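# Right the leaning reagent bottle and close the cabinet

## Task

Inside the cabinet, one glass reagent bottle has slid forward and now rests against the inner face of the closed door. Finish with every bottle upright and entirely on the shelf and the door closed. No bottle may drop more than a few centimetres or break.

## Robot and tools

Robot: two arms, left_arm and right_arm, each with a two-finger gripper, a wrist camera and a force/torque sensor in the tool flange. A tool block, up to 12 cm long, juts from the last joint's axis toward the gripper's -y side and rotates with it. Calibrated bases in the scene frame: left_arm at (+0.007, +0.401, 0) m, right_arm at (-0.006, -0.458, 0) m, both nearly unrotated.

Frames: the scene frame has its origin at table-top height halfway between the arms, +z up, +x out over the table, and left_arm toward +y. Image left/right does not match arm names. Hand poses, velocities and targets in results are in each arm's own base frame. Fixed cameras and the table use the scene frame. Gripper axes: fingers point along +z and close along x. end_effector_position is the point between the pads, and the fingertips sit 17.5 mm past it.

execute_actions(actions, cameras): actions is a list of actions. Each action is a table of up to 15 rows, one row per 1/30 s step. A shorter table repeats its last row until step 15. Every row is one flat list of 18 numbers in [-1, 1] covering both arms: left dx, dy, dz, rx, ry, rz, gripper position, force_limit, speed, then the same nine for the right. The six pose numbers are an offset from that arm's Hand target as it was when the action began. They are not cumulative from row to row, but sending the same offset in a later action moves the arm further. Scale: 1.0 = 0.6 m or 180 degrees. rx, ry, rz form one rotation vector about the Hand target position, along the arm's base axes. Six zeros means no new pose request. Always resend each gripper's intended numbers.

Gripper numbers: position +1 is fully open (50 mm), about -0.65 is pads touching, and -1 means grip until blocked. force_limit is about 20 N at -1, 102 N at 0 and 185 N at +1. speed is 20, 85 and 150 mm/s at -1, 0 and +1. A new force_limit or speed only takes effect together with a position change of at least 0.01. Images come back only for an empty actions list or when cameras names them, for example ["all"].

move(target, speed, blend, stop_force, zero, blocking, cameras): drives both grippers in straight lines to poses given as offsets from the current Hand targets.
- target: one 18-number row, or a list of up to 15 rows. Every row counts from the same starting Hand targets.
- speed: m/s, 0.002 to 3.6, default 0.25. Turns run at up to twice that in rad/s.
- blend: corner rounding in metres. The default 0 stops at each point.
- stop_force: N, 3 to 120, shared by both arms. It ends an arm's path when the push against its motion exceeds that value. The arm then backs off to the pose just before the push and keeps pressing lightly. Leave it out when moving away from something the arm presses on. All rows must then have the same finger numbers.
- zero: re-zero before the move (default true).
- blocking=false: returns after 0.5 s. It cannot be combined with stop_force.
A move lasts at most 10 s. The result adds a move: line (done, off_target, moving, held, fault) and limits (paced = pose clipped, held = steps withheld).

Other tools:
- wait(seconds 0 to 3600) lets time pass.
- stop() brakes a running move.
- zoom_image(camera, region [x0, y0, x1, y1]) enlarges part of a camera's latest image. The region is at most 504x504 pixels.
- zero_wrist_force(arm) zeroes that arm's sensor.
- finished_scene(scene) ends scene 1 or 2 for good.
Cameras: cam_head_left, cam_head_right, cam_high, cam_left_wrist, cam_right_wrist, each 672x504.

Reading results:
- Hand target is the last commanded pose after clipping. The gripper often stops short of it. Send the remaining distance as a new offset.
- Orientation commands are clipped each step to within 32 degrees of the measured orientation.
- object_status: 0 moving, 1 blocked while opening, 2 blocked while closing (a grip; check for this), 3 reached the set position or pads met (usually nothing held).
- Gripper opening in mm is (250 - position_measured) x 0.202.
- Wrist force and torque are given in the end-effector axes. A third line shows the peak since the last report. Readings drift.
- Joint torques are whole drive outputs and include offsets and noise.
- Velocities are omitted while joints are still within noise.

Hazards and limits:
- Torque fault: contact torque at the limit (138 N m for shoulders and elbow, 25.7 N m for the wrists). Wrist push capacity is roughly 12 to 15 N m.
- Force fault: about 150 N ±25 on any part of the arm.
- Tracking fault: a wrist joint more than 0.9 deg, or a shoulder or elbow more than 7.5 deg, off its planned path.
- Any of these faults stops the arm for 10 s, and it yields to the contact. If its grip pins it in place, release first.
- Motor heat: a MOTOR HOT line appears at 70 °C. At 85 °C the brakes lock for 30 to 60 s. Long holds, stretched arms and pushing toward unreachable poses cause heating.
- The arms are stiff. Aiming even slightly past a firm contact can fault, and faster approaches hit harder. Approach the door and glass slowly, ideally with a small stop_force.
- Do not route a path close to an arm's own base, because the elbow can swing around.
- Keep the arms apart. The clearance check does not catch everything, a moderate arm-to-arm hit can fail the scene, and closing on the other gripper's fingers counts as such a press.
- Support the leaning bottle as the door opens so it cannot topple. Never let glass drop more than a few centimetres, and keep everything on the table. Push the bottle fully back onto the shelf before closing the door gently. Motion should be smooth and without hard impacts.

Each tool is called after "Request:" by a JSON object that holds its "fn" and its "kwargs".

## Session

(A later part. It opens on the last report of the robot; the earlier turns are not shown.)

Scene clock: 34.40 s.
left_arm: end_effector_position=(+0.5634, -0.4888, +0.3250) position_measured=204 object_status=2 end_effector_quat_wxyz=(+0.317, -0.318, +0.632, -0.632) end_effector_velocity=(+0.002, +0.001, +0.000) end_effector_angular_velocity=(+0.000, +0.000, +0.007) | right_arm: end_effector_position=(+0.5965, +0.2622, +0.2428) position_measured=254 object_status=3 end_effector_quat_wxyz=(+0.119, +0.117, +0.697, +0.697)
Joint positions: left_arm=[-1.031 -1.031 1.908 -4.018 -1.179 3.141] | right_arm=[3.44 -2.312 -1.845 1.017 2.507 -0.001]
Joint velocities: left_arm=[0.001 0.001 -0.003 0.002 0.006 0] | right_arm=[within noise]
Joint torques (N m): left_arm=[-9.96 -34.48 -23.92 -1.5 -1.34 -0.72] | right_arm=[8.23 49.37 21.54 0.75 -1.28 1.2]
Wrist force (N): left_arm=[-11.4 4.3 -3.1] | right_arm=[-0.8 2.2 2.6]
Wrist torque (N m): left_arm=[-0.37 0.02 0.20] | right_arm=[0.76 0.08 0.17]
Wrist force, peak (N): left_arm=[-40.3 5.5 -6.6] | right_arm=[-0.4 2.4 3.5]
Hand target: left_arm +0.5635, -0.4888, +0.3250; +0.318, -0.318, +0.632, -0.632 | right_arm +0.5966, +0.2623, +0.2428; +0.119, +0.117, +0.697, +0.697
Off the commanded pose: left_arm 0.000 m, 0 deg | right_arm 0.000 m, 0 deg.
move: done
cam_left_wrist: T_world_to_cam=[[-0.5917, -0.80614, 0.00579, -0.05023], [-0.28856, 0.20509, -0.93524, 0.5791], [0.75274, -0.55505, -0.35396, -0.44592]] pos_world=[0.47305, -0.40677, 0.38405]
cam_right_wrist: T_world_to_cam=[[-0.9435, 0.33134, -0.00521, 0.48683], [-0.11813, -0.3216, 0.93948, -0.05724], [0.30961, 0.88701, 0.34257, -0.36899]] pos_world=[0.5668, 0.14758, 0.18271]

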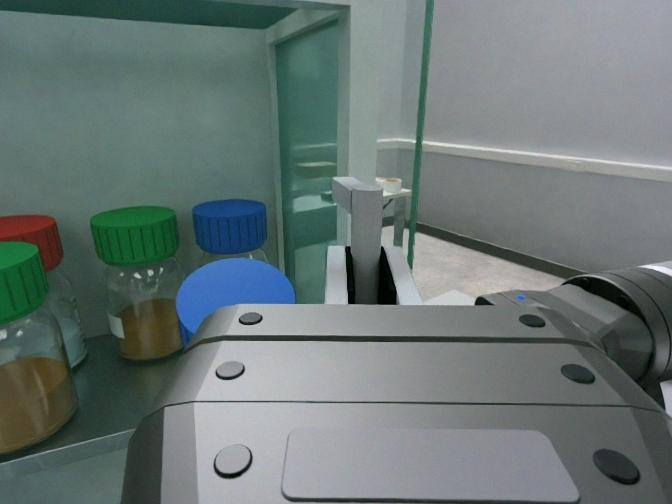

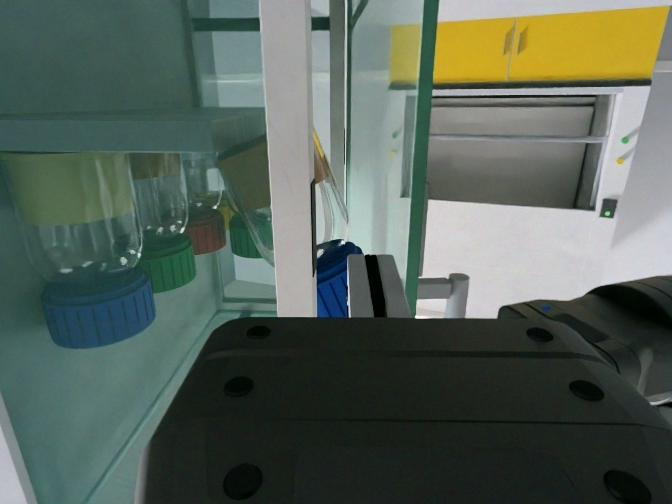

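Request:
{"fn": "move", "kwargs": {"target": [[0,0,0,0,0,0,-1,-0.7,-0.8,0.003,0.0,-0.0167,0,0,0,-1,1,1],[0,0,0,0,0,0,-1,-0.7,-0.8,0.0455,0.1328,-0.0167,0,0,0,-1,1,1]], "speed": 0.03, "stop_force": 6, "cameras": ["cam_left_wrist","cam_right_wrist"]}}

Scene clock: 39.07 s.
left_arm: end_effector_position=(+0.5635, -0.4888, +0.3250) position_measured=204 object_status=2 end_effector_quat_wxyz=(+0.318, -0.318, +0.632, -0.632) | right_arm: end_effector_position=(+0.6230, +0.3394, +0.2328) position_measured=254 object_status=3 end_effector_quat_wxyz=(+0.119, +0.117, +0.697, +0.697)
Joint positions: left_arm=[-1.031 -1.031 1.908 -4.018 -1.178 3.141] | right_arm=[3.563 -2.379 -1.731 0.971 2.384 -0.001]
Joint torques (N m): left_arm=[-10.15 -34.87 -20.92 -1.34 -1.24 1.87] | right_arm=[-8.96 64.72 8.36 3.59 -0.77 0.18]
Wrist force (N): left_arm=[-9.1 2.2 -2.7] | right_arm=[-0.8 1.7 2.4]
Wrist torque (N m): left_arm=[-0.38 0.00 0.21] | right_arm=[0.72 0.15 0.20]
Wrist force, peak (N): left_arm=[-10.7 4.0 -3.0] | right_arm=[16.1 1.6 -114.9]
Hand target: left_arm +0.5635, -0.4888, +0.3250; +0.318, -0.318, +0.632, -0.632 | right_arm +0.6230, +0.3394, +0.2328; +0.119, +0.117, +0.697, +0.697 (not the last commanded pose)
Off the commanded pose: left_arm 0.000 m, 0 deg | right_arm 0.003 m, 0 deg.
move: contact (right_arm); path passed 1 of 2 targets
cam_left_wrist: T_world_to_cam=[[-0.59148, -0.8063, 0.00566, -0.0503], [-0.28864, 0.20517, -0.9352, 0.57919], [0.75289, -0.55478, -0.35408, -0.44591]] pos_world=[0.47314, -0.40677, 0.38405]
cam_right_wrist: T_world_to_cam=[[-0.94351, 0.33131, -0.00512, 0.48619], [-0.11804, -0.32164, 0.93948, -0.01993], [0.30961, 0.88701, 0.34257, -0.44225]] pos_world=[0.5933, 0.22479, 0.17271]

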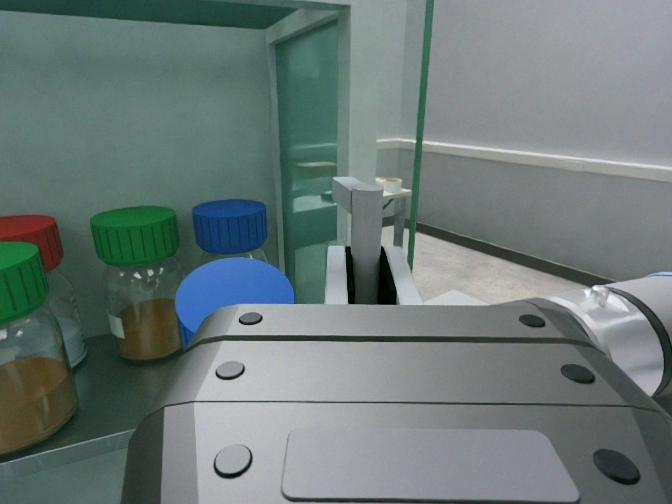

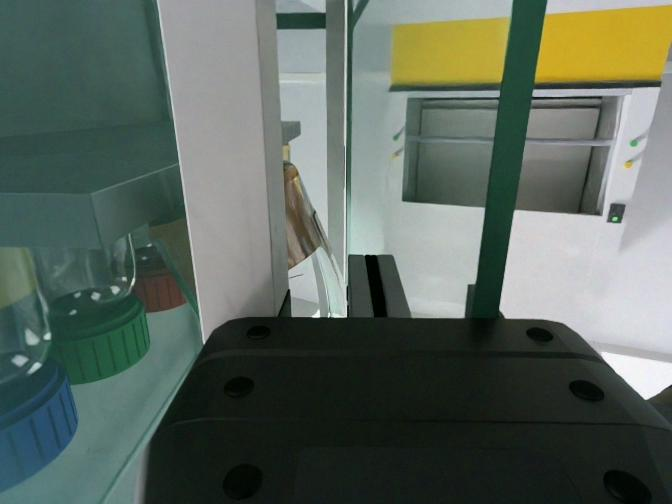

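Request:
{"fn": "move", "kwargs": {"target": [[0,0,0,0,0,0,-1,-0.7,-0.8,-0.0017,-0.0047,0,0,0,0,-1,1,1],[0,0,0,0,0,0,-1,-0.7,-0.8,0.03,-0.0141,0,0,0,0,-1,1,1]], "speed": 0.03, "cameras": ["cam_left_wrist","cam_right_wrist"]}}

Scene clock: 40.57 s.
left_arm: end_effector_position=(+0.5635, -0.4888, +0.3250) position_measured=204 object_status=2 end_effector_quat_wxyz=(+0.318, -0.318, +0.632, -0.632) | right_arm: end_effector_position=(+0.6307, +0.3342, +0.2328) position_measured=254 object_status=3 end_effector_quat_wxyz=(+0.105, +0.103, +0.699, +0.700)
Joint positions: left_arm=[-1.031 -1.031 1.908 -4.018 -1.178 3.141] | right_arm=[3.535 -2.402 -1.677 0.94 2.452 -0.001]
Joint torques (N m): left_arm=[-10.64 -36.06 -19.02 -1.14 -1.17 1.73] | right_arm=[-4.8 53.86 16.66 0.54 -5.46 -0.18]
Wrist force (N): left_arm=[-9.3 2.3 -2.2] | right_arm=[29.0 3.6 3.2]
Wrist torque (N m): left_arm=[-0.39 0.04 0.20] | right_arm=[0.84 -1.14 0.44]
Wrist force, peak (N): left_arm=[-9.6 2.2 -2.4] | right_arm=[59.5 1.0 -8.3]
Hand target: left_arm +0.5635, -0.4888, +0.3250; +0.318, -0.318, +0.632, -0.632 | right_arm +0.6307, +0.3342, +0.2328; +0.105, +0.103, +0.699, +0.700 (not the last commanded pose)
Tool commands: left_gripper/position=-1.0 left_gripper/force_limit=-0.7 left_gripper/speed=-0.8 right_gripper/position=-1.0 right_gripper/force_limit=+1.0 right_gripper/speed=+1.0
Off the commanded pose: left_arm 0.000 m, 0 deg | right_arm 0.011 m, 2 deg.
TORQUE FAULT: joint 5 (wrist 2) of the right arm strayed more than 0.9 degrees from its planned motion, and that arm stopped. A torque fault puts only its own arm into a fault stop. That arm's remaining commands of this call were not run. That arm may still press on what stopped it. That arm is still stopped at the end of this call. That arm stays stopped for about 10 more seconds. Until then a move that you send moves the other arm only, and its call returns only when the move has ended. Once the stop has ended, the next robot result says so. If the stop ends while you think or write, that arm runs what you send next, counted from a new Hand target: where the arm stands when the stop ends. While its stop runs, that arm takes no new command, but its gripper still runs the gripper command that each later call begins with. Until it ends, the stop uses up actions while you think or wait. An arm that is not stopped still takes commands.
move: fault (right_arm)
cam_left_wrist: T_world_to_cam=[[-0.59148, -0.8063, 0.00566, -0.0503], [-0.28864, 0.20517, -0.9352, 0.57919], [0.75289, -0.55478, -0.35408, -0.44591]] pos_world=[0.47314, -0.40677, 0.38405]
cam_right_wrist: T_world_to_cam=[[-0.95631, 0.29231, -0.00542, 0.51633], [-0.10505, -0.32624, 0.93943, -0.02735], [0.27284, 0.89896, 0.34269, -0.42085]] pos_world=[0.60572, 0.21847, 0.17271]

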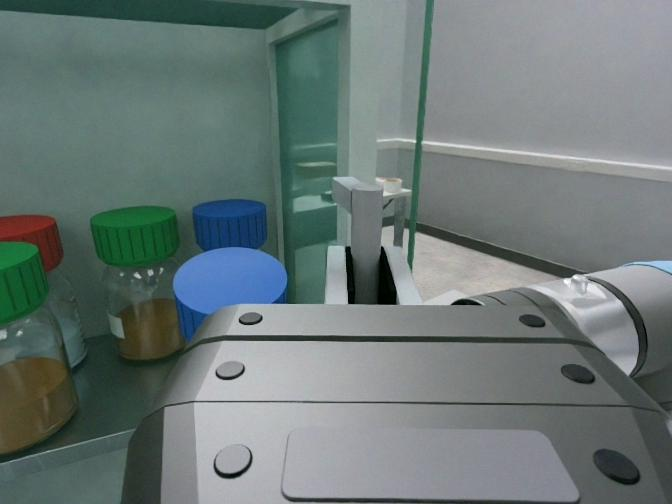

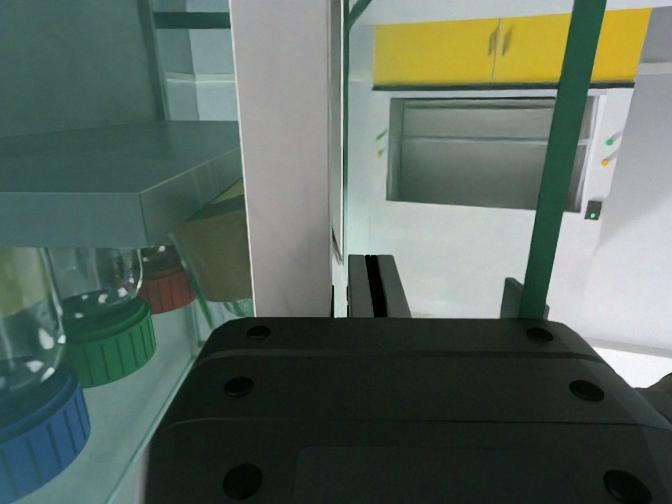

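Request:
{"fn": "wait", "kwargs": {"seconds": 8.5}}

Request:
{"fn": "move", "kwargs": {"target": [-0.0365,0.0205,0,0,0,-0.0278,-1,-0.7,-0.8,0,0,0,0,0,0,-1,1,1], "speed": 0.04, "cameras": ["cam_left_wrist","cam_right_wrist"]}}

Scene clock: 50.47 s.
left_arm: end_effector_position=(+0.5635, -0.4888, +0.3250) position_measured=204 object_status=2 end_effector_quat_wxyz=(+0.318, -0.318, +0.632, -0.632) | right_arm: end_effector_position=(+0.6307, +0.3342, +0.2328) position_measured=254 object_status=3 end_effector_quat_wxyz=(+0.105, +0.103, +0.699, +0.700)
Joint positions: left_arm=[-1.031 -1.031 1.908 -4.018 -1.178 3.141] | right_arm=[3.535 -2.402 -1.677 0.94 2.452 -0.001]
Joint torques (N m): left_arm=[-9.45 -38.93 -14.94 -1.14 -1.28 1.71] | right_arm=[-6 53.93 16.91 0.54 -5.34 -0.14]
Wrist force (N): left_arm=[-9.2 2.1 -2.5] | right_arm=[29.1 3.5 3.3]
Wrist torque (N m): left_arm=[-0.39 0.01 0.21] | right_arm=[0.81 -1.17 0.44]
Wrist force, peak (N): left_arm=[-9.7 2.1 -2.5] | right_arm=[29.5 3.4 3.1]
Hand target: left_arm +0.5635, -0.4888, +0.3250; +0.318, -0.318, +0.632, -0.632 | right_arm +0.6307, +0.3342, +0.2328; +0.105, +0.103, +0.699, +0.700 (not the last commanded pose)
Tool commands: left_gripper/position=-1.0 left_gripper/force_limit=-0.7 left_gripper/speed=-0.8 right_gripper/position=-1.0 right_gripper/force_limit=+1.0 right_gripper/speed=+1.0
Off the commanded pose: left_arm 0.000 m, 0 deg | right_arm 0.011 m, 2 deg.
TORQUE FAULT, CONTINUED: the right arm's stop, for the torque fault of joint 5 (wrist 2) that an earlier result reported, is over. The rest of the stop counts as 20 of the actions that you can send in this scene. That arm's target is now where it stood when the stop ended, not its last command. That arm keeps its grip as last carried out and accepts commands again. That arm stops again at each new torque fault.
wait: 8.50 s; at rest from the start

Scene clock: 51.87 s.
left_arm: end_effector_position=(+0.5416, -0.4763, +0.3250) position_measured=204 object_status=2 end_effector_quat_wxyz=(+0.290, -0.290, +0.645, -0.645) | right_arm: end_effector_position=(+0.6307, +0.3342, +0.2328) position_measured=254 object_status=3 end_effector_quat_wxyz=(+0.105, +0.103, +0.699, +0.700)
Joint positions: left_arm=[-1.011 -1.073 1.987 -4.055 -1.286 3.141] | right_arm=[3.535 -2.402 -1.677 0.94 2.452 -0.001]
Joint torques (N m): left_arm=[-32.98 -33.55 -28.2 -1.73 -12.18 1.81] | right_arm=[-16.71 54.56 16.37 -2.04 -7.39 -0.07]
Wrist force (N): left_arm=[-47.5 9.0 -7.9] | right_arm=[26.0 2.9 1.6]
Wrist torque (N m): left_arm=[-0.33 -0.20 0.20] | right_arm=[0.76 -1.05 0.41]
Wrist force, peak (N): left_arm=[-47.5 9.0 -7.9] | right_arm=[26.3 2.8 1.3]
Hand target: left_arm +0.5416, -0.4765, +0.3250; +0.290, -0.290, +0.645, -0.645 | right_arm +0.6307, +0.3342, +0.2328; +0.105, +0.103, +0.699, +0.700
Off the commanded pose: left_arm 0.000 m, 0 deg | right_arm 0.000 m, 0 deg.
move: done
cam_left_wrist: T_world_to_cam=[[-0.65941, -0.75177, 0.00572, 0.00949], [-0.26962, 0.22938, -0.93525, 0.57158], [0.70178, -0.61825, -0.35395, -0.4251]] pos_world=[0.4587, -0.38679, 0.38405]
cam_right_wrist: T_world_to_cam=[[-0.95632, 0.29228, -0.00534, 0.51633], [-0.10496, -0.32627, 0.93943, -0.0274], [0.27284, 0.89896, 0.34269, -0.42085]] pos_world=[0.60572, 0.21847, 0.17271]

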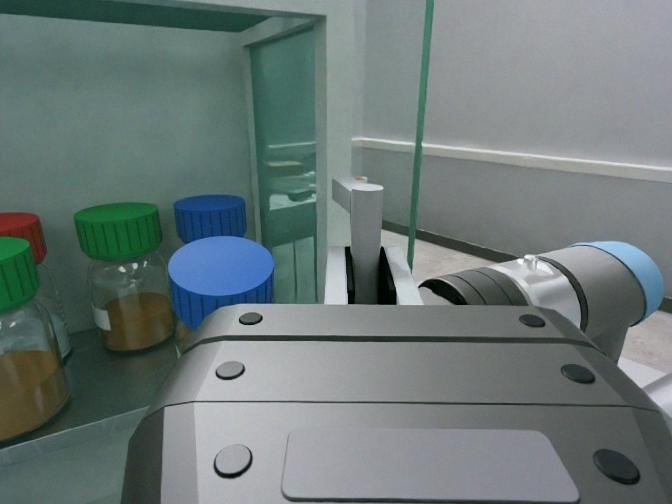

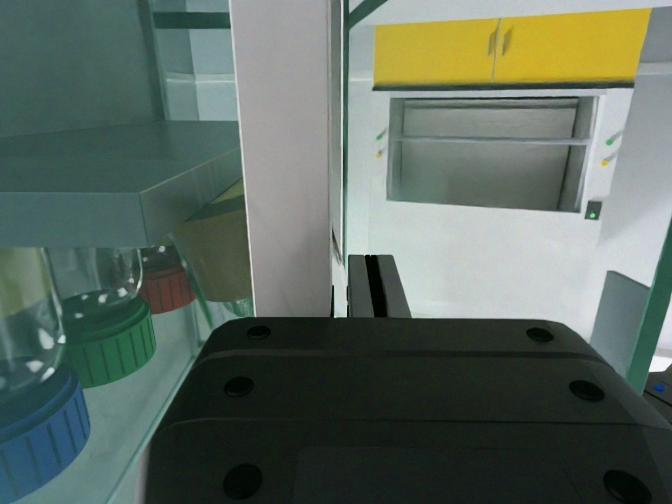

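Request:
{"fn": "move", "kwargs": {"target": [-0.0333,0.0308,0,0,0,-0.03,-1,-0.7,-0.8,0,0,0,0,0,0,-1,1,1], "speed": 0.05}}

Request:
{"fn": "move", "kwargs": {"target": [[0,0,0,0,0,0,-1,-0.7,-0.8,0.0048,0.0058,0,0,0,-0.08,-1,1,1],[0,0,0,0,0,0,-1,-0.7,-0.8,0.0172,0.0052,0,0,0,-0.163,-1,1,1]], "speed": 0.05, "blend": 0.003, "cameras": ["cam_left_wrist","cam_right_wrist"]}}

Scene clock: 53.40 s.
left_arm: end_effector_position=(+0.5216, -0.4580, +0.3250) position_measured=204 object_status=2 end_effector_quat_wxyz=(+0.259, -0.259, +0.658, -0.658) | right_arm: end_effector_position=(+0.6307, +0.3342, +0.2328) position_measured=254 object_status=3 end_effector_quat_wxyz=(+0.105, +0.103, +0.699, +0.700)
Joint positions: left_arm=[-0.971 -1.114 2.062 -4.089 -1.42 3.141] | right_arm=[3.535 -2.402 -1.677 0.94 2.452 -0.001]
Joint torques (N m): left_arm=[5.58 -31.45 -23.54 -2.53 6.61 1.8] | right_arm=[-17.01 53.11 15.54 -2.18 -7.31 -0.07]
Wrist force (N): left_arm=[19.1 2.5 2.1] | right_arm=[25.9 3.0 0.9]
Wrist torque (N m): left_arm=[-0.43 0.12 0.18] | right_arm=[0.81 -1.04 0.42]
Wrist force, peak (N): left_arm=[-48.8 8.4 -8.2] | right_arm=[26.1 3.0 1.6]
Hand target: left_arm +0.5216, -0.4580, +0.3250; +0.259, -0.259, +0.658, -0.658 | right_arm +0.6307, +0.3342, +0.2328; +0.105, +0.103, +0.699, +0.700
Off the commanded pose: left_arm 0.000 m, 0 deg | right_arm 0.000 m, 0 deg.
move: done

Scene clock: 58.87 s.
left_arm: end_effector_position=(+0.5216, -0.4580, +0.3250) position_measured=204 object_status=2 end_effector_quat_wxyz=(+0.259, -0.259, +0.658, -0.658) | right_arm: end_effector_position=(+0.6409, +0.3374, +0.2328) position_measured=254 object_status=3 end_effector_quat_wxyz=(+0.279, +0.277, +0.650, +0.650)
Joint positions: left_arm=[-0.971 -1.114 2.062 -4.089 -1.42 3.141] | right_arm=[3.758 -2.294 -1.94 1.094 1.718 -0.003]
Joint torques (N m): left_arm=[4.85 -30.61 -18.3 -2.27 4.05 1.6] | right_arm=[-7.94 49.68 21.17 1.95 1.45 -1.49]
Wrist force (N): left_arm=[19.0 0.8 2.0] | right_arm=[-1.9 3.7 4.1]
Wrist torque (N m): left_arm=[-0.46 0.09 0.20] | right_arm=[0.97 0.24 0.34]
Wrist force, peak (N): left_arm=[19.5 2.1 1.9] | right_arm=[30.1 6.7 4.4]
Hand target: left_arm +0.5216, -0.4580, +0.3250; +0.259, -0.259, +0.658, -0.658 | right_arm +0.6410, +0.3373, +0.2328; +0.279, +0.277, +0.650, +0.650
Off the commanded pose: left_arm 0.000 m, 0 deg | right_arm 0.000 m, 0 deg.
move: done
cam_left_wrist: T_world_to_cam=[[-0.72737, -0.68622, 0.00565, 0.07564], [-0.24683, 0.25393, -0.9352, 0.56133], [0.64031, -0.68163, -0.35409, -0.39671]] pos_world=[0.44759, -0.36105, 0.38405]
cam_right_wrist: T_world_to_cam=[[-0.69059, 0.72323, -0.00541, 0.2094], [-0.25135, -0.23298, 0.93944, 0.03706], [0.67817, 0.65012, 0.34267, -0.60232]] pos_world=[0.5624, 0.24878, 0.17271]

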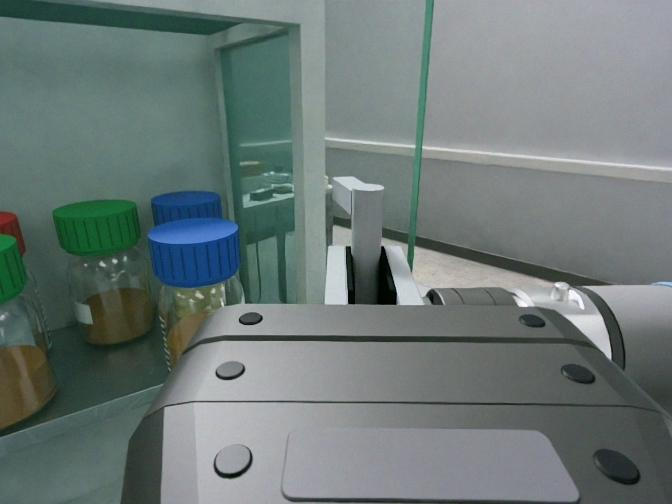

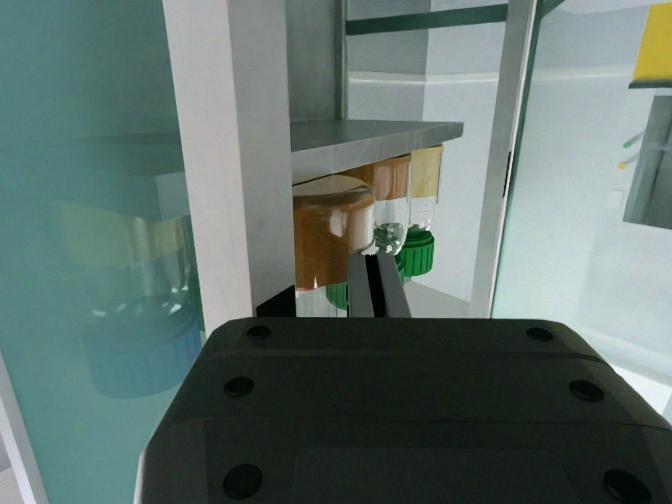

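Request:
{"fn": "move", "kwargs": {"target": [[-0.0445,0.0437,0,0,0,-0.0417,-1,-0.7,-0.8,0,0,0,0,0,0,-1,1,1],[-0.083,0.0927,0,0,0,-0.0833,-1,-0.7,-0.8,0,0,0,0,0,0,-1,1,1],[-0.1147,0.1463,0,0,0,-0.125,-1,-0.7,-0.8,0,0,0,0,0,0,-1,1,1],[-0.1392,0.2038,0,0,0,-0.1667,-1,-0.7,-0.8,0,0,0,0,0,0,-1,1,1]], "speed": 0.08, "blend": 0.01}}

Request:
{"fn": "move", "kwargs": {"target": [0,0,0,0,0,0,-1,-0.7,-0.8,0.0305,-0.0007,0,0,0,-0.111,-1,1,1], "speed": 0.06, "cameras": ["cam_left_wrist","cam_right_wrist","cam_head_left"]}}

Scene clock: 63.07 s.
left_arm: end_effector_position=(+0.4380, -0.3358, +0.3250) position_measured=204 object_status=2 end_effector_quat_wxyz=(+0.080, -0.080, +0.703, -0.702) | right_arm: end_effector_position=(+0.6410, +0.3373, +0.2328) position_measured=254 object_status=3 end_effector_quat_wxyz=(+0.279, +0.277, +0.650, +0.650)
Joint positions: left_arm=[-0.566 -1.193 2.203 -4.151 -2.35 3.142] | right_arm=[3.758 -2.295 -1.94 1.094 1.718 -0.003]
Joint torques (N m): left_arm=[17.12 -32.23 -14.47 -0.15 12.75 1.96] | right_arm=[-9.22 41.6 21.77 1.02 -0.34 -0.93]
Wrist force (N): left_arm=[46.4 5.0 5.9] | right_arm=[-2.2 3.9 4.0]
Wrist torque (N m): left_arm=[-0.41 0.22 0.15] | right_arm=[1.02 0.28 0.34]
Wrist force, peak (N): left_arm=[48.9 5.7 6.6] | right_arm=[-2.6 4.3 4.3]
Hand target: left_arm +0.4381, -0.3357, +0.3250; +0.080, -0.080, +0.703, -0.702 | right_arm +0.6410, +0.3373, +0.2328; +0.279, +0.277, +0.650, +0.650
Off the commanded pose: left_arm 0.000 m, 0 deg | right_arm 0.000 m, 0 deg.
move: done

Scene clock: 66.30 s.
left_arm: end_effector_position=(+0.4380, -0.3358, +0.3250) position_measured=204 object_status=2 end_effector_quat_wxyz=(+0.080, -0.080, +0.703, -0.702) | right_arm: end_effector_position=(+0.6593, +0.3370, +0.2328) position_measured=254 object_status=3 end_effector_quat_wxyz=(+0.387, +0.385, +0.592, +0.592)
Joint positions: left_arm=[-0.566 -1.193 2.203 -4.151 -2.35 3.142] | right_arm=[3.925 -2.296 -1.935 1.092 1.202 -0.003]
Joint torques (N m): left_arm=[14.56 -35.4 -15.42 -1.47 12.84 1.45] | right_arm=[1.01 42.51 37.64 -6.1 7.71 -1.61]
Wrist force (N): left_arm=[44.8 4.6 5.7] | right_arm=[-17.0 -3.2 -81.4]
Wrist torque (N m): left_arm=[-0.41 0.24 0.15] | right_arm=[0.70 -1.72 0.50]
Wrist force, peak (N): left_arm=[46.4 5.0 6.0] | right_arm=[-17.0 -3.2 -81.4]
Hand target: left_arm +0.4381, -0.3357, +0.3250; +0.080, -0.080, +0.703, -0.702 | right_arm +0.6593, +0.3369, +0.2328; +0.387, +0.385, +0.592, +0.592
Off the commanded pose: left_arm 0.000 m, 0 deg | right_arm 0.000 m, 0 deg.
move: done
cam_left_wrist: T_world_to_cam=[[-0.97317, -0.23001, 0.00567, 0.35951], [-0.0866, 0.34336, -0.9352, 0.46948], [0.21316, -0.9106, -0.35407, -0.14961]] pos_world=[0.42241, -0.21475, 0.38405]
cam_right_wrist: T_world_to_cam=[[-0.40175, 0.91573, -0.00537, -0.03285], [-0.31583, -0.13305, 0.93944, 0.05042], [0.85956, 0.37912, 0.34267, -0.64276]] pos_world=[0.55522, 0.28047, 0.17271]
Images, in order (width x height): cam_head_left 672x504, cam_left_wrist 672x504, cam_right_wrist 672x504.

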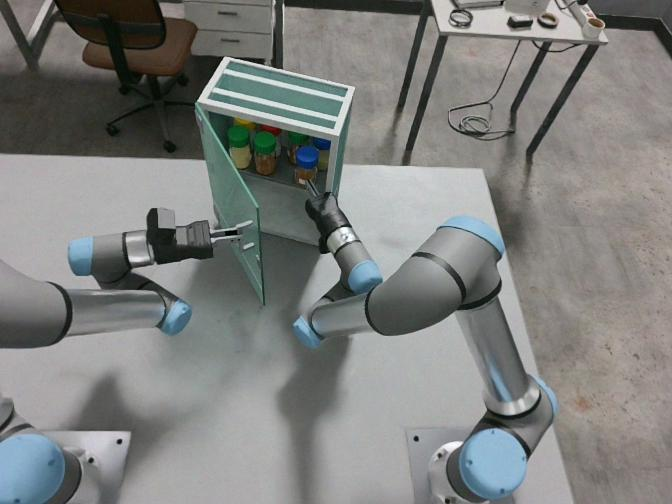

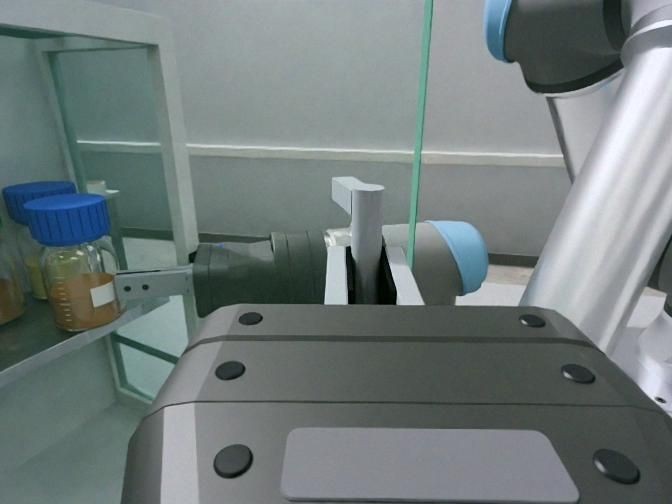

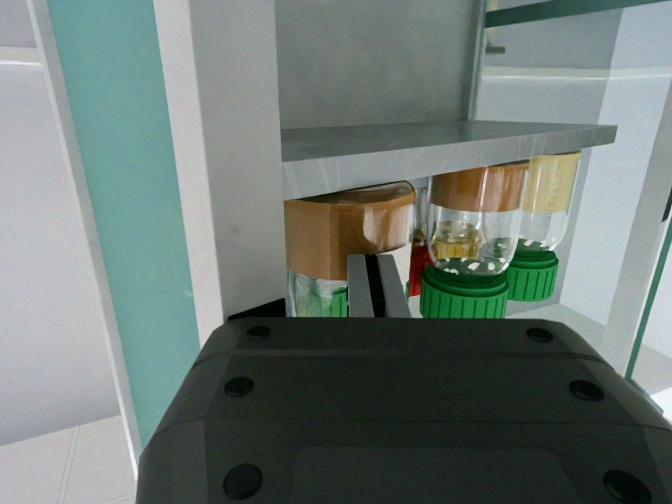

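Request:
{"fn": "move", "kwargs": {"target": [[-0.0033,-0.0008,0,0,0,0,-1,-0.7,-0.8,-0.0917,-0.04,0,0,0,0,-1,1,1],[-0.0033,-0.0008,0,0,0,0,-1,-0.7,-0.8,-0.0948,0.0438,0,0,0,-0.0756,-1,1,1]], "speed": 0.1, "blend": 0.01, "cameras": ["cam_left_wrist","cam_right_wrist","cam_head_left"]}}

Scene clock: 68.80 s.
left_arm: end_effector_position=(+0.4361, -0.3362, +0.3250) position_measured=204 object_status=2 end_effector_quat_wxyz=(+0.080, -0.080, +0.703, -0.702) | right_arm: end_effector_position=(+0.6024, +0.3633, +0.2327) position_measured=254 object_status=3 end_effector_quat_wxyz=(+0.455, +0.453, +0.543, +0.542)
Joint positions: left_arm=[-0.57 -1.196 2.209 -4.153 -2.345 3.142] | right_arm=[4.169 -2.283 -1.97 1.113 0.72 -0.004]
Joint torques (N m): left_arm=[-14.11 -41.8 -11.28 -5.58 -7.55 0.47] | right_arm=[-7.25 56.42 6.1 3.45 -0.33 -0.27]
Wrist force (N): left_arm=[-20.0 6.5 -4.1] | right_arm=[-2.3 2.7 4.0]
Wrist torque (N m): left_arm=[-0.36 -0.08 0.18] | right_arm=[0.83 0.30 0.33]
Wrist force, peak (N): left_arm=[44.9 4.8 5.9] | right_arm=[-15.8 -2.7 -85.5]
Hand target: left_arm +0.4361, -0.3362, +0.3250; +0.080, -0.080, +0.703, -0.702 | right_arm +0.6025, +0.3632, +0.2328; +0.455, +0.453, +0.543, +0.542
Off the commanded pose: left_arm 0.000 m, 0 deg | right_arm 0.000 m, 0 deg.
move: done
cam_left_wrist: T_world_to_cam=[[-0.97305, -0.23051, 0.0056, 0.35731], [-0.08672, 0.34333, -0.9352, 0.46953], [0.21365, -0.91049, -0.35407, -0.14982]] pos_world=[0.42041, -0.21525, 0.38405]
cam_right_wrist: T_world_to_cam=[[-0.17519, 0.98452, -0.00551, -0.24131], [-0.3382, -0.05493, 0.93947, 0.02107], [0.92463, 0.16645, 0.34258, -0.5658]] pos_world=[0.488, 0.33291, 0.17271]
Images, in order (width x height): cam_head_left 672x504, cam_left_wrist 672x504, cam_right_wrist 672x504.

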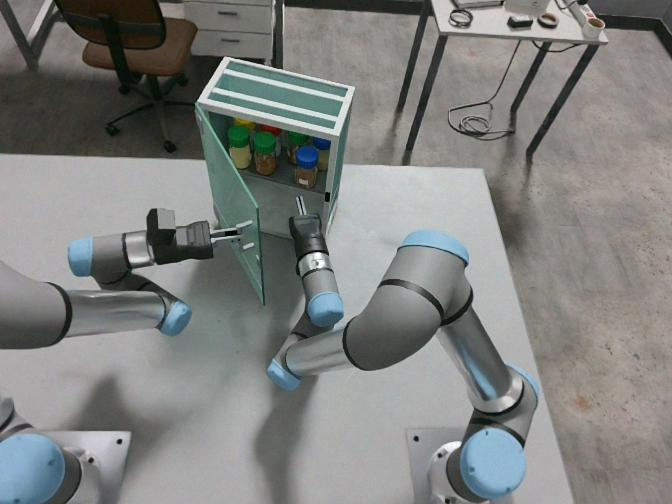

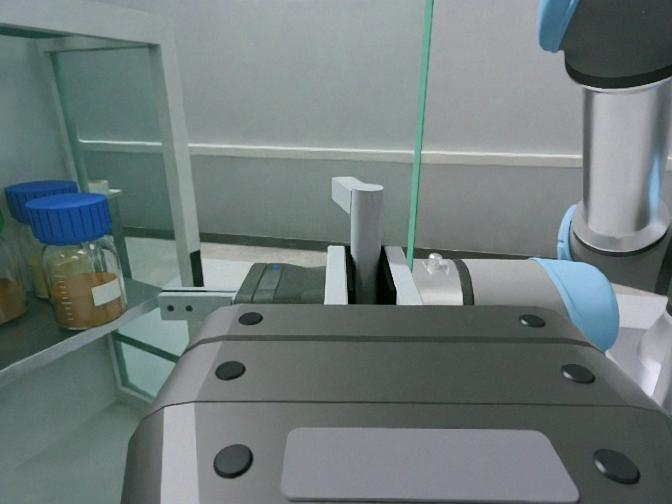

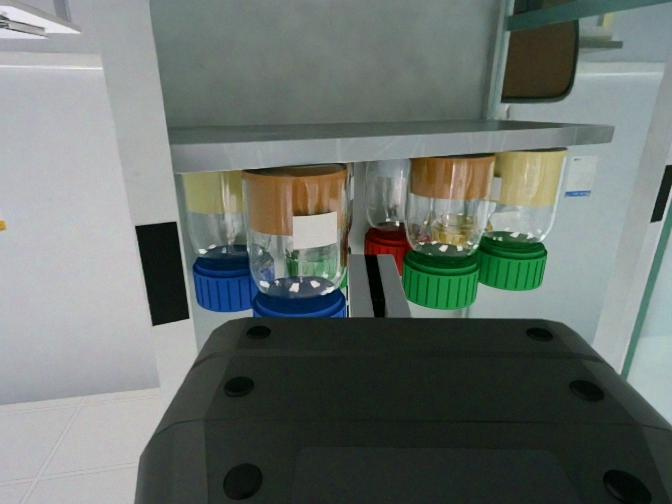

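Request:
{"fn": "move", "kwargs": {"target": [[0,0,0,0,0,0,-1,-0.7,-0.8,0,-0.045,0,0,0,0,-1,1,1],[0,0,0,0,0,0,-1,-0.7,-0.8,0.0575,-0.062,0,0,0,0,-1,1,1]], "speed": 0.08, "stop_force": 12, "cameras": ["cam_left_wrist","cam_right_wrist"]}}

Scene clock: 71.17 s.
left_arm: end_effector_position=(+0.4361, -0.3362, +0.3250) position_measured=204 object_status=2 end_effector_quat_wxyz=(+0.080, -0.080, +0.703, -0.702) | right_arm: end_effector_position=(+0.6370, +0.3260, +0.2328) position_measured=254 object_status=3 end_effector_quat_wxyz=(+0.455, +0.453, +0.543, +0.542)
Joint positions: left_arm=[-0.57 -1.196 2.209 -4.153 -2.345 3.142] | right_arm=[4.06 -2.286 -1.961 1.107 0.829 -0.004]
Joint torques (N m): left_arm=[-14.49 -41.91 -16.63 -5.4 -7.42 -0.45] | right_arm=[9.31 56.82 5.02 3.95 0.49 1.08]
Wrist force (N): left_arm=[-20.0 6.6 -4.3] | right_arm=[-2.5 2.9 3.8]
Wrist torque (N m): left_arm=[-0.36 -0.08 0.17] | right_arm=[0.86 0.30 0.32]
Wrist force, peak (N): left_arm=[-20.3 6.6 -4.3] | right_arm=[-3.0 3.2 5.2]
Hand target: left_arm +0.4361, -0.3362, +0.3250; +0.080, -0.080, +0.703, -0.702 | right_arm +0.6370, +0.3260, +0.2328; +0.455, +0.453, +0.543, +0.542
Off the commanded pose: left_arm 0.000 m, 0 deg | right_arm 0.000 m, 0 deg.
move: done
cam_left_wrist: T_world_to_cam=[[-0.97305, -0.23051, 0.0056, 0.35731], [-0.08672, 0.34333, -0.9352, 0.46953], [0.21365, -0.91049, -0.35407, -0.14982]] pos_world=[0.42041, -0.21525, 0.38405]
cam_right_wrist: T_world_to_cam=[[-0.17491, 0.98457, -0.00542, -0.19872], [-0.3383, -0.05493, 0.93943, 0.03075], [0.92464, 0.16615, 0.34269, -0.59143]] pos_world=[0.5225, 0.29561, 0.17271]

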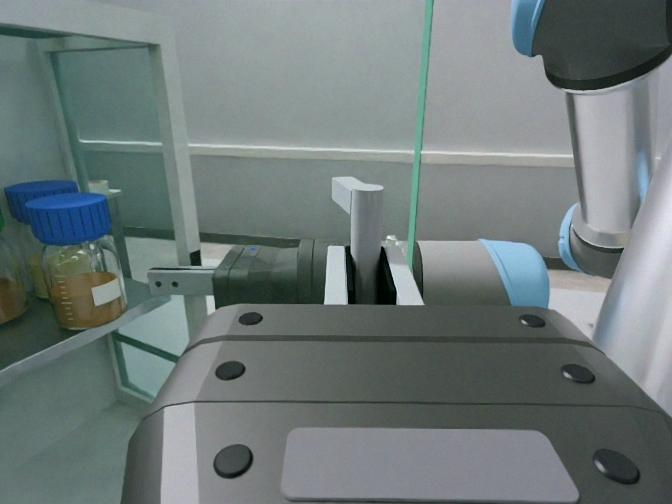

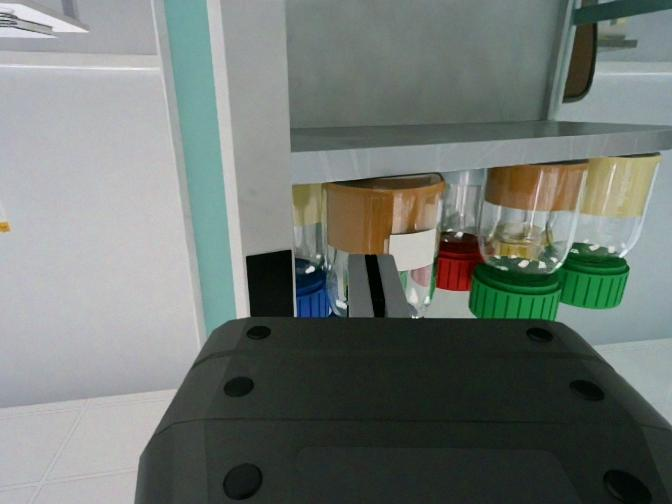

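Request:
{"fn": "move", "kwargs": {"target": [0,0,0,0,0,0,-1,-0.7,-0.8,0.0467,-0.0075,0,0,0,0,-1,1,1], "speed": 0.05, "stop_force": 12, "cameras": ["cam_left_wrist","cam_right_wrist"]}}

Scene clock: 72.97 s.
left_arm: end_effector_position=(+0.4361, -0.3362, +0.3250) position_measured=204 object_status=2 end_effector_quat_wxyz=(+0.080, -0.080, +0.703, -0.702) | right_arm: end_effector_position=(+0.6650, +0.3215, +0.2328) position_measured=254 object_status=3 end_effector_quat_wxyz=(+0.455, +0.453, +0.543, +0.542)
Joint positions: left_arm=[-0.57 -1.196 2.209 -4.153 -2.345 3.142] | right_arm=[4.007 -2.311 -1.898 1.069 0.882 -0.004]
Joint torques (N m): left_arm=[-15.17 -42.91 -16.9 -5.57 -7.51 -1.14] | right_arm=[9.1 59.05 5.01 3.94 -1.31 1.11]
Wrist force (N): left_arm=[-20.4 6.4 -4.1] | right_arm=[-2.6 3.0 4.2]
Wrist torque (N m): left_arm=[-0.38 -0.03 0.17] | right_arm=[0.88 0.33 0.31]
Wrist force, peak (N): left_arm=[-20.6 6.4 -4.0] | right_arm=[-2.7 3.1 4.3]
Hand target: left_arm +0.4361, -0.3362, +0.3250; +0.080, -0.080, +0.703, -0.702 | right_arm +0.6650, +0.3215, +0.2328; +0.455, +0.453, +0.543, +0.542
Off the commanded pose: left_arm 0.000 m, 0 deg | right_arm 0.000 m, 0 deg.
move: done
cam_left_wrist: T_world_to_cam=[[-0.97305, -0.23051, 0.0056, 0.35731], [-0.08672, 0.34333, -0.9352, 0.46953], [0.21365, -0.91049, -0.35407, -0.14982]] pos_world=[0.42041, -0.21525, 0.38405]
cam_right_wrist: T_world_to_cam=[[-0.175, 0.98455, -0.00545, -0.18933], [-0.3383, -0.05493, 0.93944, 0.03997], [0.92462, 0.16625, 0.34268, -0.61659]] pos_world=[0.5505, 0.29111, 0.17271]

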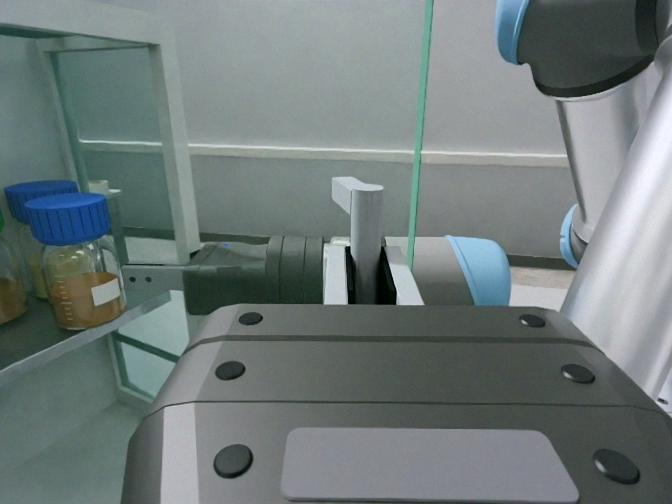

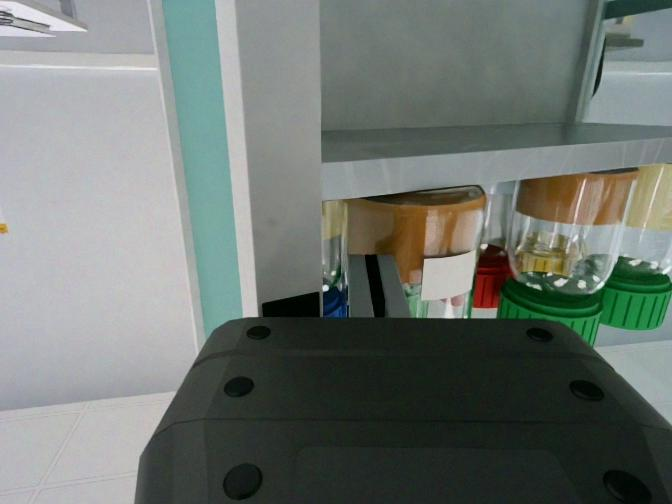

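Request:
{"fn": "move", "kwargs": {"target": [[0,0,0,0,0,0,-1,-0.7,-0.8,-0.008,0.0255,0,0,0,0,-1,1,1],[0,0,0,0,0,0,-1,-0.7,-0.8,0.029,0.0175,0,0,0,0,-1,1,1]], "speed": 0.05, "stop_force": 12, "cameras": ["cam_left_wrist","cam_right_wrist"]}}

Scene clock: 75.23 s.
left_arm: end_effector_position=(+0.4361, -0.3362, +0.3250) position_measured=204 object_status=2 end_effector_quat_wxyz=(+0.080, -0.080, +0.703, -0.702) | right_arm: end_effector_position=(+0.6691, +0.3347, +0.2327) position_measured=254 object_status=3 end_effector_quat_wxyz=(+0.455, +0.453, +0.542, +0.542)
Joint positions: left_arm=[-0.57 -1.196 2.209 -4.153 -2.345 3.142] | right_arm=[4.018 -2.326 -1.863 1.05 0.872 -0.004]
Joint torques (N m): left_arm=[-14.74 -41.78 -16.69 -5.49 -7.55 -1.32] | right_arm=[-1.35 48.15 16.38 1.83 0.19 -0.15]
Wrist force (N): left_arm=[-20.3 6.4 -4.3] | right_arm=[-2.3 2.8 3.9]
Wrist torque (N m): left_arm=[-0.38 -0.04 0.18] | right_arm=[0.84 0.29 0.31]
Wrist force, peak (N): left_arm=[-20.4 6.7 -4.1] | right_arm=[46.4 4.2 -112.0]
Hand target: left_arm +0.4361, -0.3362, +0.3250; +0.080, -0.080, +0.703, -0.702 | right_arm +0.6691, +0.3347, +0.2327; +0.455, +0.453, +0.542, +0.542 (not the last commanded pose)
Tool commands: left_gripper/position=-1.0 left_gripper/force_limit=-0.7 left_gripper/speed=-0.8 right_gripper/position=-1.0 right_gripper/force_limit=+1.0 right_gripper/speed=+1.0
Off the commanded pose: left_arm 0.000 m, 0 deg | right_arm 0.014 m, 0 deg.
FORCE FAULT: contact force on the right arm reached its limit, and that arm stopped. The contact can be on any part of that arm, not only on its tool. That arm's remaining commands of this call were not run. That arm is still stopped at the end of this call. That arm stays stopped for about 10 more seconds. Until then a move that you send moves the other arm only, and its call returns only when the move has ended. Once the stop has ended, the next robot result says so. If the stop ends while you think or write, that arm runs what you send next, counted from a new Hand target: where the arm stands when the stop ends. While its stop runs, that arm takes no new command, but its gripper still runs the gripper command that each later call begins with. Until it ends, the stop uses up actions while you think or wait. An arm that is not stopped still takes commands.
move: fault (right_arm); path passed 1 of 2 targets
cam_left_wrist: T_world_to_cam=[[-0.97305, -0.23051, 0.0056, 0.35731], [-0.08672, 0.34333, -0.9352, 0.46953], [0.21365, -0.91049, -0.35407, -0.14982]] pos_world=[0.42041, -0.21525, 0.38405]
cam_right_wrist: T_world_to_cam=[[-0.17541, 0.98448, -0.00477, -0.20146], [-0.33887, -0.05582, 0.93918, 0.04294], [0.92434, 0.16636, 0.3434, -0.6226]] pos_world=[0.5547, 0.30431, 0.17251]

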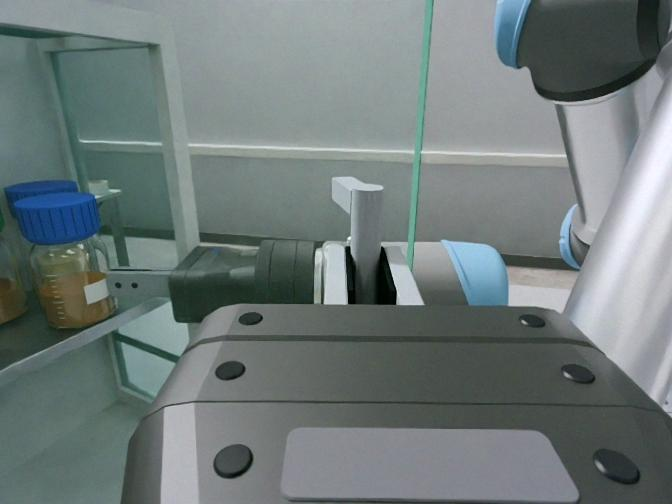

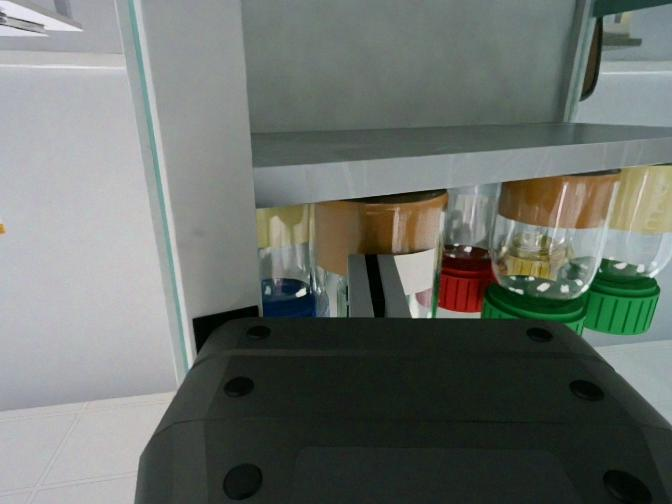

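Request:
{"fn": "zoom_image", "kwargs": {"camera": "cam_left_wrist", "region": [0, 170, 200, 380]}}

Request:
{"fn": "zoom_image", "kwargs": {"camera": "cam_right_wrist", "region": [220, 100, 520, 320]}}

Request:
{"fn": "wait", "kwargs": {"seconds": 9.5}}

Request:
{"fn": "move", "kwargs": {"target": [0,0,0,0,0,0,-1,-0.7,-0.8,-0.12,-0.03,0,0,0,0,-1,1,1], "speed": 0.1, "cameras": ["cam_left_wrist","cam_right_wrist","cam_head_left"]}}

Scaled by 2.400 from the camera's image (finer frame: 960x720).

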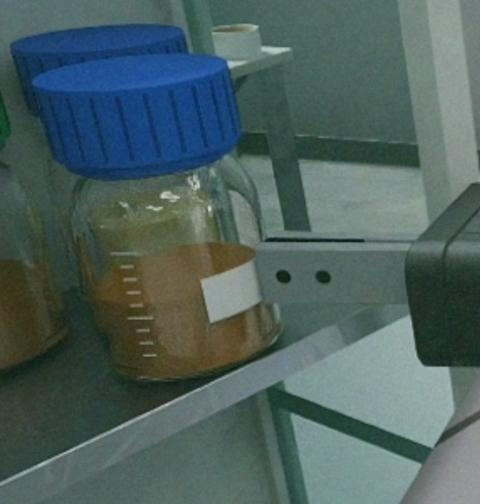

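Scaled by 1.680 from the camera's image (finer frame: 960x720).

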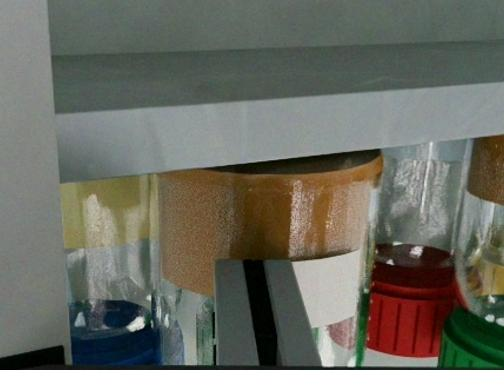

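Scene clock: 85.10 s.
left_arm: end_effector_position=(+0.4361, -0.3362, +0.3250) position_measured=204 object_status=2 end_effector_quat_wxyz=(+0.080, -0.080, +0.703, -0.702) | right_arm: end_effector_position=(+0.6691, +0.3347, +0.2327) position_measured=254 object_status=3 end_effector_quat_wxyz=(+0.455, +0.453, +0.542, +0.542)
Joint positions: left_arm=[-0.57 -1.196 2.209 -4.153 -2.345 3.142] | right_arm=[4.018 -2.326 -1.863 1.05 0.872 -0.004]
Joint torques (N m): left_arm=[-15.62 -42.3 -16.94 -5.31 -7.57 -1.04] | right_arm=[-0.46 48.35 16.1 1.85 0.37 -0.13]
Wrist force (N): left_arm=[-20.3 6.6 -3.9] | right_arm=[-2.3 2.9 4.0]
Wrist torque (N m): left_arm=[-0.34 -0.05 0.17] | right_arm=[0.87 0.28 0.31]
Wrist force, peak (N): left_arm=[-20.5 6.5 -4.0] | right_arm=[-2.4 3.0 4.4]
Hand target: left_arm +0.4361, -0.3362, +0.3250; +0.080, -0.080, +0.703, -0.702 | right_arm +0.6691, +0.3347, +0.2327; +0.455, +0.453, +0.542, +0.542 (not the last commanded pose)
Tool commands: left_gripper/position=-1.0 left_gripper/force_limit=-0.7 left_gripper/speed=-0.8 right_gripper/position=-1.0 right_gripper/force_limit=+1.0 right_gripper/speed=+1.0
Off the commanded pose: left_arm 0.000 m, 0 deg | right_arm 0.014 m, 0 deg.
FORCE FAULT, CONTINUED: the right arm's stop, for the force fault that an earlier result reported, is over. The rest of the stop counts as 20 of the actions that you can send in this scene. That arm's target is now where it stood when the stop ended, not its last command. That arm accepts commands again.
wait: 9.50 s; at rest from the start

Scene clock: 86.27 s.
left_arm: end_effector_position=(+0.4361, -0.3362, +0.3250) position_measured=204 object_status=2 end_effector_quat_wxyz=(+0.080, -0.080, +0.703, -0.702) | right_arm: end_effector_position=(+0.5971, +0.3168, +0.2328) position_measured=254 object_status=3 end_effector_quat_wxyz=(+0.455, +0.453, +0.542, +0.542)
Joint positions: left_arm=[-0.57 -1.196 2.209 -4.153 -2.345 3.142] | right_arm=[4.122 -2.245 -2.073 1.18 0.768 -0.004]
Joint torques (N m): left_arm=[-13.94 -41.68 -16.41 -5.43 -7.52 -1.21] | right_arm=[-6.81 33.13 13.82 0.29 1.1 -1.42]
Wrist force (N): left_arm=[-20.2 6.7 -4.1] | right_arm=[-2.9 2.8 3.9]
Wrist torque (N m): left_arm=[-0.35 -0.06 0.18] | right_arm=[0.84 0.38 0.32]
Wrist force, peak (N): left_arm=[-20.5 6.6 -4.1] | right_arm=[-2.1 2.7 5.9]
Hand target: left_arm +0.4361, -0.3362, +0.3250; +0.080, -0.080, +0.703, -0.702 | right_arm +0.5971, +0.3167, +0.2327; +0.455, +0.453, +0.542, +0.542
Off the commanded pose: left_arm 0.000 m, 0 deg | right_arm 0.000 m, 0 deg.
move: done
cam_left_wrist: T_world_to_cam=[[-0.97305, -0.23051, 0.0056, 0.35731], [-0.08672, 0.34333, -0.9352, 0.46953], [0.21365, -0.91049, -0.35407, -0.14982]] pos_world=[0.42041, -0.21525, 0.38405]
cam_right_wrist: T_world_to_cam=[[-0.17544, 0.98448, -0.00468, -0.19647], [-0.33894, -0.05593, 0.93914, 0.01752], [0.92431, 0.16635, 0.34349, -0.5531]] pos_world=[0.4827, 0.28641, 0.17261]
Images, in order (width x height): cam_head_left 672x504, cam_left_wrist 672x504, cam_right_wrist 672x504.

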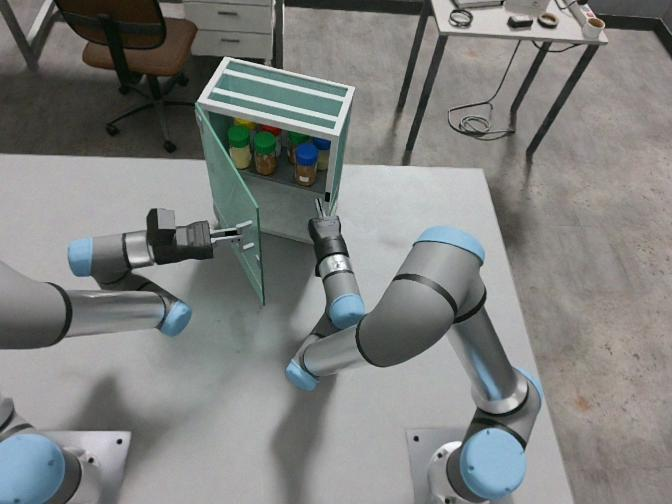

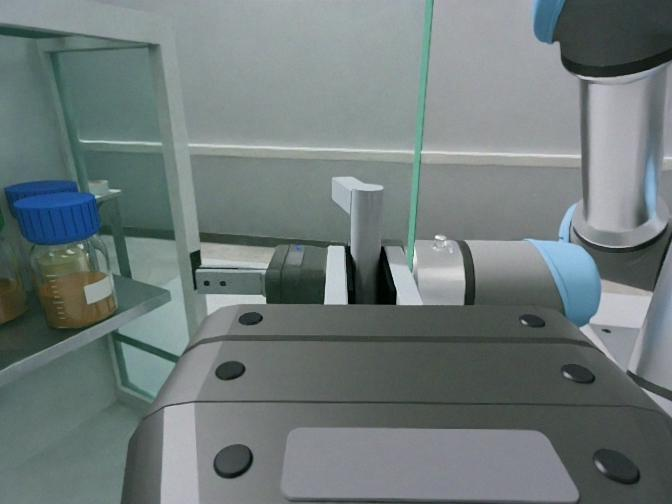

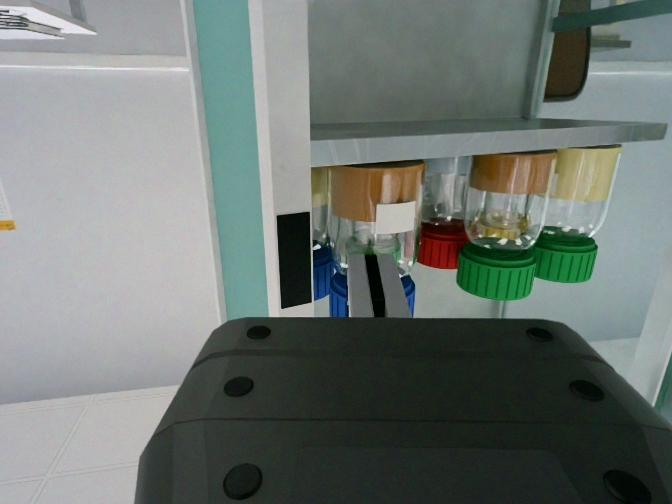

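Request:
{"fn": "zoom_image", "kwargs": {"camera": "cam_right_wrist", "region": [300, 110, 460, 230]}}

Request:
{"fn": "zoom_image", "kwargs": {"camera": "cam_left_wrist", "region": [0, 250, 180, 380]}}

Scaled by 3.150 from the camera's image (finer frame: 960x720).

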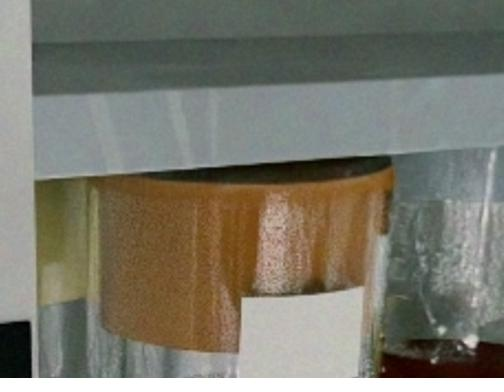

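Scaled by 2.800 from the camera's image (finer frame: 960x720).

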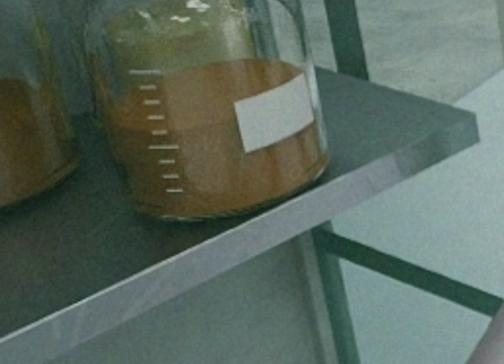

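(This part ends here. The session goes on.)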